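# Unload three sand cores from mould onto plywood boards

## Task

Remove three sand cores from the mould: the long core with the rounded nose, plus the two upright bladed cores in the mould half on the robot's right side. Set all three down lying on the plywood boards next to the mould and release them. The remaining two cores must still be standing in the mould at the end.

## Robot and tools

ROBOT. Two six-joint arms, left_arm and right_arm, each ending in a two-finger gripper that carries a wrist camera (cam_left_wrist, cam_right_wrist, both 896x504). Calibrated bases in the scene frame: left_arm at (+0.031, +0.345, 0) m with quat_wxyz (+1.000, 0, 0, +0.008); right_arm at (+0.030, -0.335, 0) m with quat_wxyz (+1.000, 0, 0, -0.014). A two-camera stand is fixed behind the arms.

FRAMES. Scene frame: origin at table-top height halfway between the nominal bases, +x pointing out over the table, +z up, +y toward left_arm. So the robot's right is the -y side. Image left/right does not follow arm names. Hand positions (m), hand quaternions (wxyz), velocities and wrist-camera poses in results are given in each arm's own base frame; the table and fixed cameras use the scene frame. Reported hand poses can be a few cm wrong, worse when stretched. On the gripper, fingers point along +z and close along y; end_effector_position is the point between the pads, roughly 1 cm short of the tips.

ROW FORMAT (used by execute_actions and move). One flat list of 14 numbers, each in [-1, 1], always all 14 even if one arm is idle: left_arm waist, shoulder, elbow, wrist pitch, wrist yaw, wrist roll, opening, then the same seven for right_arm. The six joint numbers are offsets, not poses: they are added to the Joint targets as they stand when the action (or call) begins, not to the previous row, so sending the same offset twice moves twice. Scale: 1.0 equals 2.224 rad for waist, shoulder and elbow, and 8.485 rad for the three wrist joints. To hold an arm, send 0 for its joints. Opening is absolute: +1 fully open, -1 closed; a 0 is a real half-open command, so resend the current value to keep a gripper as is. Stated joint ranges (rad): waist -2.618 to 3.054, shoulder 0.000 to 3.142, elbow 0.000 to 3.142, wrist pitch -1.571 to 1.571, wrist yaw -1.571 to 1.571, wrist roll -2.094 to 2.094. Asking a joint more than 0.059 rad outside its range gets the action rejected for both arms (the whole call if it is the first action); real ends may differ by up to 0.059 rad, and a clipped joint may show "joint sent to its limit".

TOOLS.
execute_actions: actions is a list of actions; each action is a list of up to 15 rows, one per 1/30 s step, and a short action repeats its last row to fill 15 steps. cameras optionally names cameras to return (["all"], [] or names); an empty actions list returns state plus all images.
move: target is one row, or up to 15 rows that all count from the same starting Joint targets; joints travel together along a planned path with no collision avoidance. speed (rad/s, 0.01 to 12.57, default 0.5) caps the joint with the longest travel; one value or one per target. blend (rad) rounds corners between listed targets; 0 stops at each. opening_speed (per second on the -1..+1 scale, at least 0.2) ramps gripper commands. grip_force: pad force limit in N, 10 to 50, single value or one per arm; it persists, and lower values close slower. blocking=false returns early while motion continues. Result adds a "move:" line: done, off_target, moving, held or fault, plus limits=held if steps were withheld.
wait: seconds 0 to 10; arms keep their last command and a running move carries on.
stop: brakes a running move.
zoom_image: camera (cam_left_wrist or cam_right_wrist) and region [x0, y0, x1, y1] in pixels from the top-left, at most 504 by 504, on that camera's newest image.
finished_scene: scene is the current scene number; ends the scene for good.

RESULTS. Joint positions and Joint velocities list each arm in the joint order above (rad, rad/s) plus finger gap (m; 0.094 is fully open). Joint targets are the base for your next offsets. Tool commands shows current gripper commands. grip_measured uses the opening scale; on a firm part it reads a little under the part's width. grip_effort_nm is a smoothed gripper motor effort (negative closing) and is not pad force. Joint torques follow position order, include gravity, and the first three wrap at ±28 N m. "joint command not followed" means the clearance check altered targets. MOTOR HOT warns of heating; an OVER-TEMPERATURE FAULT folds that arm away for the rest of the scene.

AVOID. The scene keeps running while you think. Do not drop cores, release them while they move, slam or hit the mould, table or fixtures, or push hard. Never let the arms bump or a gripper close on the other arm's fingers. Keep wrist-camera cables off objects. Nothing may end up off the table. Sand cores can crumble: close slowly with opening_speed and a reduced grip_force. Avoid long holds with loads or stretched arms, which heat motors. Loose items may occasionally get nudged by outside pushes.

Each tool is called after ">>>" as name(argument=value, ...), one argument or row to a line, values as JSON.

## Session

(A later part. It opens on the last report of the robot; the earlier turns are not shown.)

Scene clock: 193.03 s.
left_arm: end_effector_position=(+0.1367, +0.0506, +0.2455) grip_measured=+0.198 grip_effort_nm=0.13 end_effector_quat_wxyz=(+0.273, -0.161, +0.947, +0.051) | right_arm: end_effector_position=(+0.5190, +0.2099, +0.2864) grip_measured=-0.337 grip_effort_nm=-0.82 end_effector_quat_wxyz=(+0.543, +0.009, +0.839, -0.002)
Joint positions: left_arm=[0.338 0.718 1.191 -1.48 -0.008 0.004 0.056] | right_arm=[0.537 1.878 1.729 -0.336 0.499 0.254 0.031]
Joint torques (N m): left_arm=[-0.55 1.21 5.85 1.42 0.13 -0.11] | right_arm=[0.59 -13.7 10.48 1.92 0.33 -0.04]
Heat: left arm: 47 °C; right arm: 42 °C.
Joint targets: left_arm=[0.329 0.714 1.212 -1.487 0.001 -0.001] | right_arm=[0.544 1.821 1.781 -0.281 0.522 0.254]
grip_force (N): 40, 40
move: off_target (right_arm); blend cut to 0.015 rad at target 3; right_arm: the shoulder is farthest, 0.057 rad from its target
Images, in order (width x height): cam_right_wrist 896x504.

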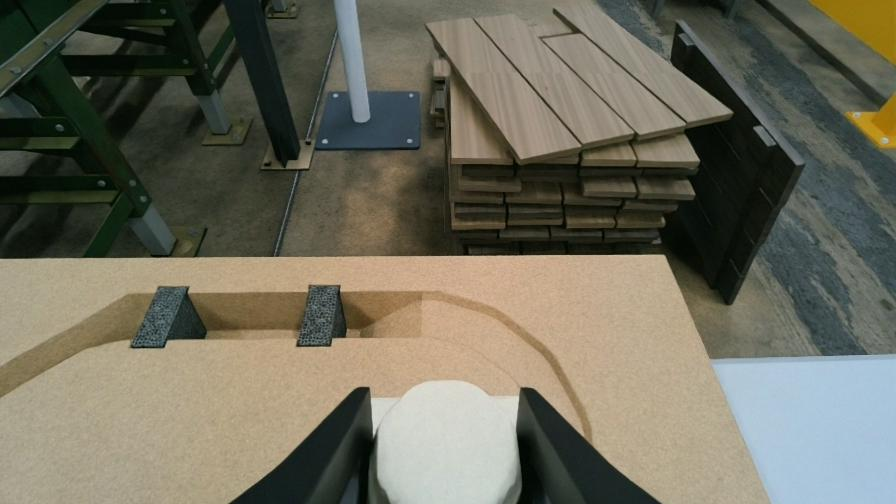

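>>> move(
  target=[
    [0, 0, 0, 0, 0, 0, 0.2, -0.3606, -0.1803, -0.0454, -0.1413, -0.0556, -0.0618, -0.6],
    [0, 0, 0, 0, 0, 0, 0.2, -0.3615, 0.0189, -0.0746, -0.1437, -0.0545, -0.062, -0.6],
  ],
  speed=[0.6, 0.4],
  blend=[0.08, 0],
  cameras=["cam_right_wrist"],
)

Scene clock: 211.40 s.
left_arm: end_effector_position=(+0.1367, +0.0506, +0.2455) grip_measured=+0.198 grip_effort_nm=0.12 end_effector_quat_wxyz=(+0.273, -0.161, +0.947, +0.051) | right_arm: end_effector_position=(+0.2969, -0.0854, +0.1196) grip_measured=-0.337 grip_effort_nm=-0.82 end_effector_quat_wxyz=(-0.087, -0.009, +0.996, -0.005)
Joint positions: left_arm=[0.338 0.718 1.191 -1.48 -0.008 0.004 0.056] | right_arm=[-0.252 1.87 1.613 -1.478 0.055 -0.264 0.031]
Joint torques (N m): left_arm=[-0.58 1.22 5.82 1.42 0.12 -0.1] | right_arm=[-0.72 -8.12 4.94 -0.37 0.08 -0.11]
Heat: left arm: 45 °C; right arm: 42 °C.
Joint targets: left_arm=[0.329 0.714 1.212 -1.487 0.001 -0.001] | right_arm=[-0.260 1.864 1.615 -1.500 0.060 -0.272]
grip_force (N): 40, 40
move: done
Images, in order (width x height): cam_right_wrist 896x504.

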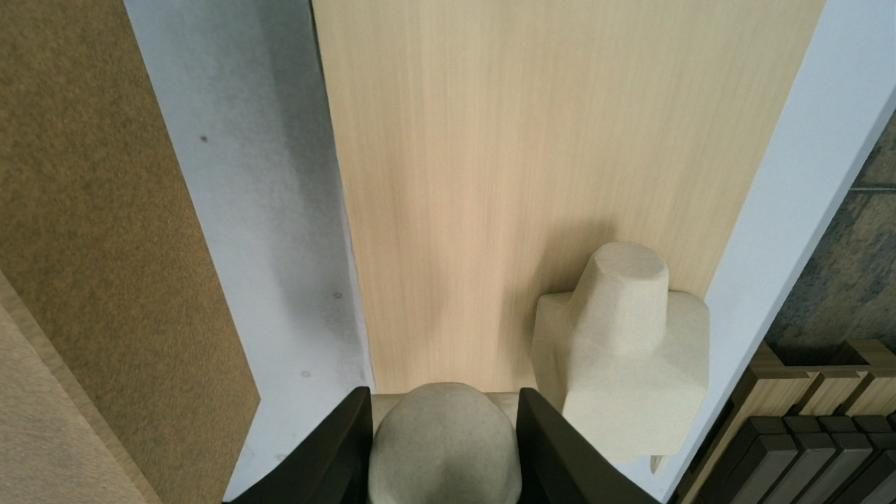

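>>> move(
  target=[0, 0, 0, 0, 0, 0, 0.2, 0.0171, 0.1129, 0.0315, -0.0012, 0.0065, 0.0044, -0.6],
  speed=0.25,
  cameras=["cam_right_wrist"],
)

Scene clock: 220.23 s.
left_arm: end_effector_position=(+0.1367, +0.0506, +0.2455) grip_measured=+0.198 grip_effort_nm=0.13 end_effector_quat_wxyz=(+0.273, -0.161, +0.947, +0.051) | right_arm: end_effector_position=(+0.3010, -0.0866, +0.0560) grip_measured=-0.337 grip_effort_nm=-0.81 end_effector_quat_wxyz=(-0.188, -0.015, +0.982, -0.004)
Joint positions: left_arm=[0.338 0.718 1.191 -1.48 -0.008 0.004 0.056] | right_arm=[-0.228 2.115 1.652 -1.476 0.097 -0.241 0.031]
Joint torques (N m): left_arm=[-0.53 1.17 5.91 1.42 0.12 -0.09] | right_arm=[0.47 -8.95 7.04 -0.83 0.2 0.06]
Heat: left arm: 44 °C; right arm: 41 °C.
Joint targets: left_arm=[0.329 0.714 1.212 -1.487 0.001 -0.001] | right_arm=[-0.222 2.115 1.685 -1.511 0.115 -0.234]
grip_force (N): 40, 40
move: done
Images, in order (width x height): cam_right_wrist 896x504.

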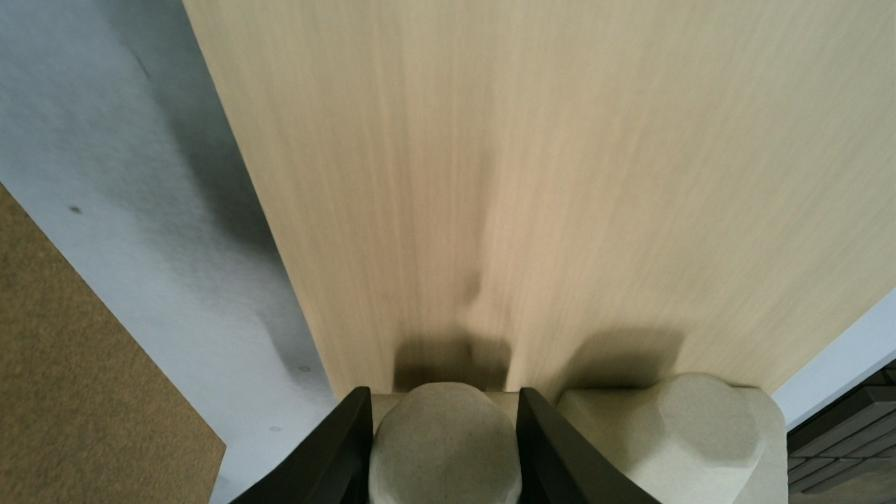

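>>> move(
  target=[0, 0, 0, 0, 0, 0, 0.2, 0.0012, 0.0202, 0, -0.0012, 0.0004, 0.0014, -0.6],
  speed=0.07,
  cameras=["cam_right_wrist"],
)

Scene clock: 225.47 s.
left_arm: end_effector_position=(+0.1367, +0.0506, +0.2455) grip_measured=+0.198 grip_effort_nm=0.13 end_effector_quat_wxyz=(+0.273, -0.161, +0.947, +0.051) | right_arm: end_effector_position=(+0.2981, -0.0866, +0.0443) grip_measured=-0.337 grip_effort_nm=-0.82 end_effector_quat_wxyz=(-0.208, -0.011, +0.978, -0.002)
Joint positions: left_arm=[0.338 0.718 1.191 -1.48 -0.008 0.004 0.056] | right_arm=[-0.228 2.155 1.652 -1.476 0.101 -0.229 0.031]
Joint torques (N m): left_arm=[-0.54 1.25 5.86 1.43 0.13 -0.13] | right_arm=[0.69 -8.79 6.95 -0.99 0.19 0.06]
Heat: left arm: 44 °C; right arm: 41 °C.
Joint targets: left_arm=[0.329 0.714 1.212 -1.487 0.001 -0.001] | right_arm=[-0.219 2.160 1.685 -1.521 0.118 -0.222]
grip_force (N): 40, 40
move: off_target (right_arm); right_arm: the wrist pitch is farthest, 0.046 rad from its target
Images, in order (width x height): cam_right_wrist 896x504.

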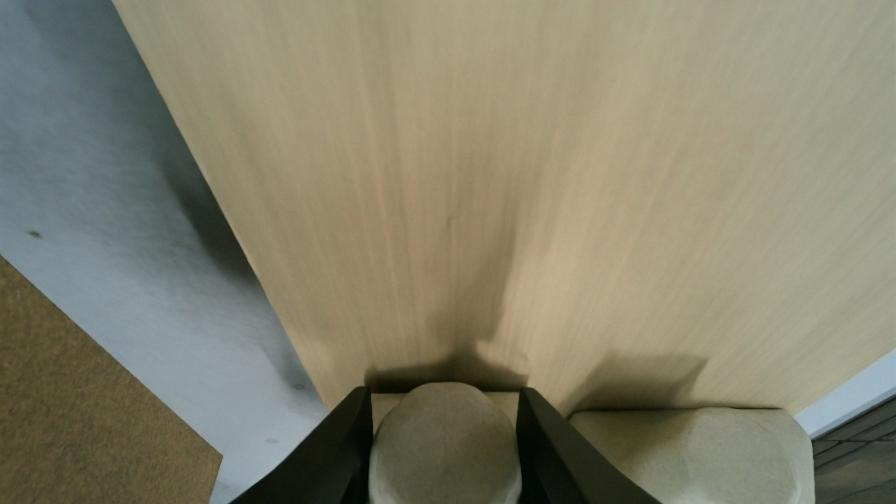

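>>> move(
  target=[0, 0, 0, 0, 0, 0, 0.2, 0, 0.0072, 0, 0, 0, 0, -0.6],
  speed=0.06,
)

>>> move(
  target=[0, 0, 0, 0, 0, 0, 0.2, 0, 0.0063, 0, 0, 0, 0, -0.6],
  speed=0.06,
  cameras=["cam_right_wrist"],
)

Scene clock: 229.07 s.
left_arm: end_effector_position=(+0.1367, +0.0506, +0.2455) grip_measured=+0.198 grip_effort_nm=0.13 end_effector_quat_wxyz=(+0.273, -0.161, +0.947, +0.051) | right_arm: end_effector_position=(+0.2972, -0.0869, +0.0410) grip_measured=-0.337 grip_effort_nm=-0.82 end_effector_quat_wxyz=(-0.214, -0.011, +0.977, -0.002)
Joint positions: left_arm=[0.338 0.718 1.191 -1.48 -0.008 0.004 0.056] | right_arm=[-0.228 2.166 1.652 -1.476 0.103 -0.228 0.031]
Joint torques (N m): left_arm=[-0.53 1.2 5.85 1.41 0.11 -0.12] | right_arm=[0.7 -8.47 6.91 -1.01 0.18 0.01]
Heat: left arm: 44 °C; right arm: 41 °C.
Joint targets: left_arm=[0.329 0.714 1.212 -1.487 0.001 -0.001] | right_arm=[-0.219 2.176 1.685 -1.521 0.118 -0.222]
grip_force (N): 40, 40
move: off_target (right_arm); right_arm: the wrist pitch is farthest, 0.045 rad from its target

Scene clock: 229.77 s.
left_arm: end_effector_position=(+0.1367, +0.0506, +0.2455) grip_measured=+0.198 grip_effort_nm=0.12 end_effector_quat_wxyz=(+0.273, -0.161, +0.947, +0.051) | right_arm: end_effector_position=(+0.2980, -0.0872, +0.0390) grip_measured=-0.337 grip_effort_nm=-0.81 end_effector_quat_wxyz=(-0.216, -0.010, +0.976, -0.002)
Joint positions: left_arm=[0.338 0.718 1.191 -1.48 -0.008 0.004 0.056] | right_arm=[-0.228 2.177 1.659 -1.477 0.104 -0.226 0.031]
Joint torques (N m): left_arm=[-0.57 1.18 5.75 1.39 0.13 -0.09] | right_arm=[0.72 -8.28 6.3 -1 0.17 0]
Heat: left arm: 44 °C; right arm: 40 °C.
Joint targets: left_arm=[0.329 0.714 1.212 -1.487 0.001 -0.001] | right_arm=[-0.219 2.190 1.685 -1.521 0.118 -0.222]
grip_force (N): 40, 40
move: off_target (right_arm); right_arm: the wrist pitch is farthest, 0.044 rad from its target
Images, in order (width x height): cam_right_wrist 896x504.

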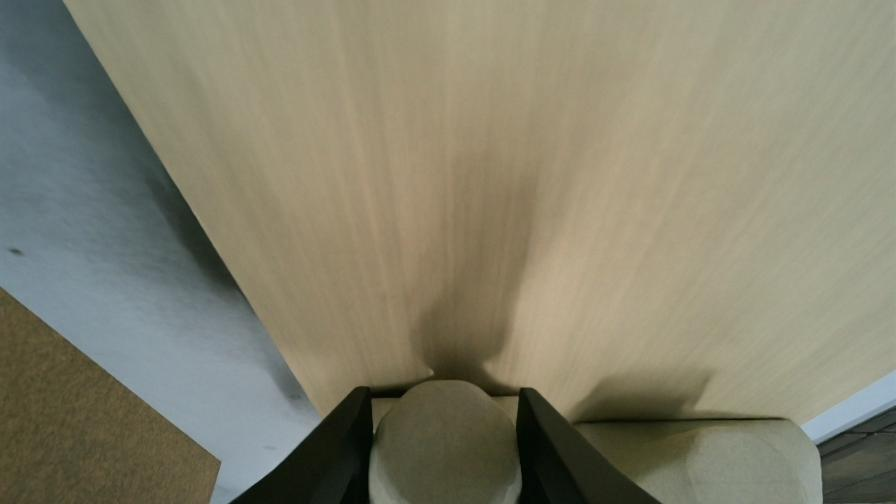

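>>> move(
  target=[0, 0, 0, 0, 0, 0, 0.2, 0, 0.0063, 0, 0, 0, 0, -0.6],
  speed=0.06,
  cameras=["cam_right_wrist"],
)

Scene clock: 232.43 s.
left_arm: end_effector_position=(+0.1367, +0.0506, +0.2455) grip_measured=+0.198 grip_effort_nm=0.13 end_effector_quat_wxyz=(+0.273, -0.161, +0.947, +0.051) | right_arm: end_effector_position=(+0.2959, -0.0873, +0.0372) grip_measured=-0.337 grip_effort_nm=-0.82 end_effector_quat_wxyz=(-0.225, -0.013, +0.974, -0.004)
Joint positions: left_arm=[0.338 0.718 1.191 -1.48 -0.008 0.004 0.056] | right_arm=[-0.225 2.188 1.661 -1.486 0.112 -0.226 0.031]
Joint torques (N m): left_arm=[-0.47 1.21 5.87 1.43 0.11 -0.11] | right_arm=[0.5 -8.1 6.08 -0.95 0.1 0]
Heat: left arm: 44 °C; right arm: 40 °C.
Joint targets: left_arm=[0.329 0.714 1.212 -1.487 0.001 -0.001] | right_arm=[-0.219 2.204 1.685 -1.521 0.118 -0.222]
grip_force (N): 40, 40
move: done
Images, in order (width x height): cam_right_wrist 896x504.

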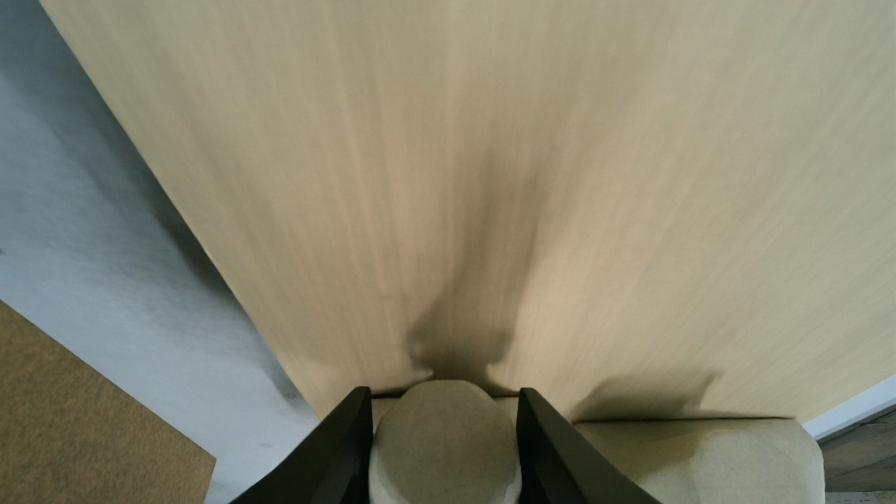

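>>> move(
  target=[
    [0, 0, 0, 0, 0, 0, 0.2, 0, -0.008, 0, 0, 0, 0, -0.6],
    [0, 0, 0, 0, 0, 0, 0.2, 0, -0.008, 0, 0, 0, 0, -0.05],
  ],
  speed=0.08,
  opening_speed=0.3,
  cameras=["cam_right_wrist"],
)

Scene clock: 238.10 s.
left_arm: end_effector_position=(+0.1367, +0.0506, +0.2455) grip_measured=+0.198 grip_effort_nm=0.13 end_effector_quat_wxyz=(+0.273, -0.161, +0.947, +0.051) | right_arm: end_effector_position=(+0.2921, -0.0864, +0.0391) grip_measured=-0.053 grip_effort_nm=0.18 end_effector_quat_wxyz=(-0.234, -0.013, +0.972, -0.002)
Joint positions: left_arm=[0.338 0.718 1.191 -1.48 -0.008 0.004 0.056] | right_arm=[-0.225 2.188 1.661 -1.503 0.112 -0.226 0.044]
Joint torques (N m): left_arm=[-0.58 1.2 5.81 1.41 0.11 -0.12] | right_arm=[0.49 -9.44 6.05 -0.82 0.1 0]
Heat: left arm: 43 °C; right arm: 40 °C.
Joint targets: left_arm=[0.329 0.714 1.212 -1.487 0.001 -0.001] | right_arm=[-0.219 2.186 1.685 -1.521 0.118 -0.222]
grip_force (N): 40, 40
move: done
Images, in order (width x height): cam_right_wrist 896x504.

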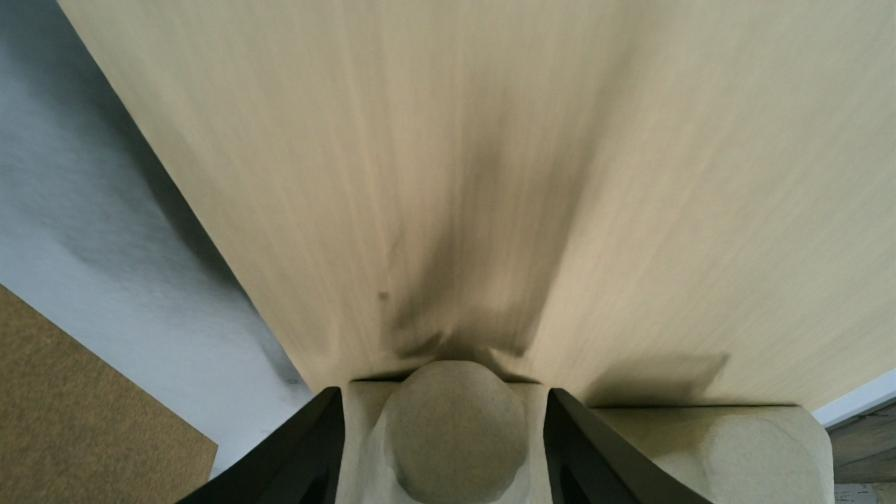

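>>> move(
  target=[
    [0, 0, 0, 0, 0, 0, 0.2, 0, -0.054, 0, 0, 0, 0, -0.05],
    [0, 0, 0, 0, 0, 0, 0.2, 0, -0.3511, 0.0364, 0.0045, -0.0139, 0.0262, -0.05],
  ],
  speed=[0.25, 0.7],
  blend=[0.02, 0],
  cameras=["all"],
)

Scene clock: 244.80 s.
left_arm: end_effector_position=(+0.1367, +0.0506, +0.2455) grip_measured=+0.198 grip_effort_nm=0.13 end_effector_quat_wxyz=(+0.273, -0.161, +0.947, +0.051) | right_arm: end_effector_position=(+0.2805, -0.0646, +0.2899) grip_measured=-0.053 grip_effort_nm=0.18 end_effector_quat_wxyz=(+0.207, +0.107, +0.972, -0.028)
Joint positions: left_arm=[0.338 0.718 1.191 -1.48 -0.008 0.004 0.056] | right_arm=[-0.225 1.403 1.751 -1.499 0.008 -0.008 0.044]
Joint torques (N m): left_arm=[-0.55 1.22 5.82 1.41 0.11 -0.1] | right_arm=[0.51 -3.56 5.9 0.92 -0.07 0.02]
Heat: left arm: 43 °C; right arm: 40 °C.
Joint targets: left_arm=[0.329 0.714 1.212 -1.487 0.001 -0.001] | right_arm=[-0.219 1.405 1.766 -1.483 0.000 0.000]
grip_force (N): 40, 40
move: done

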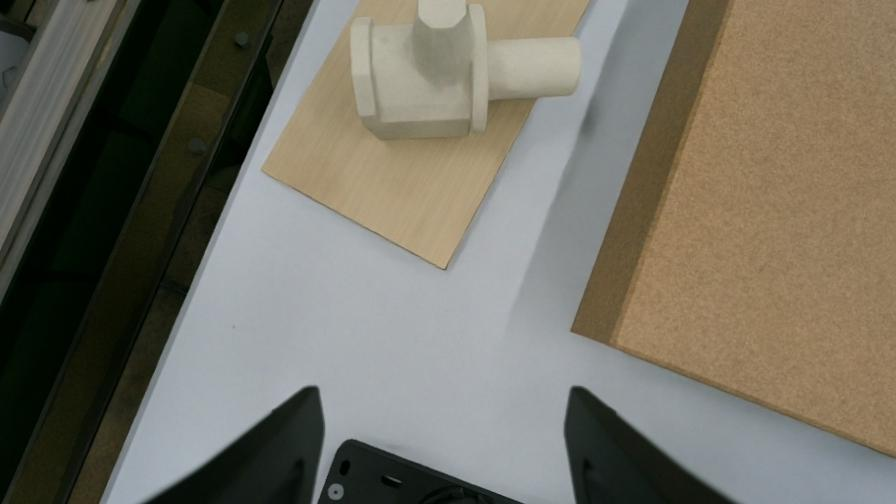

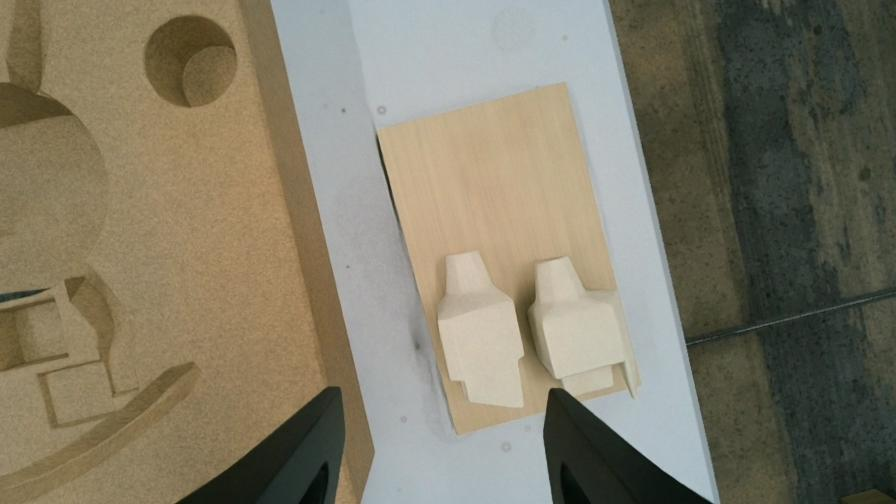

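>>> finished_scene(
  scene=2,
)

The scene is finished: the task was done.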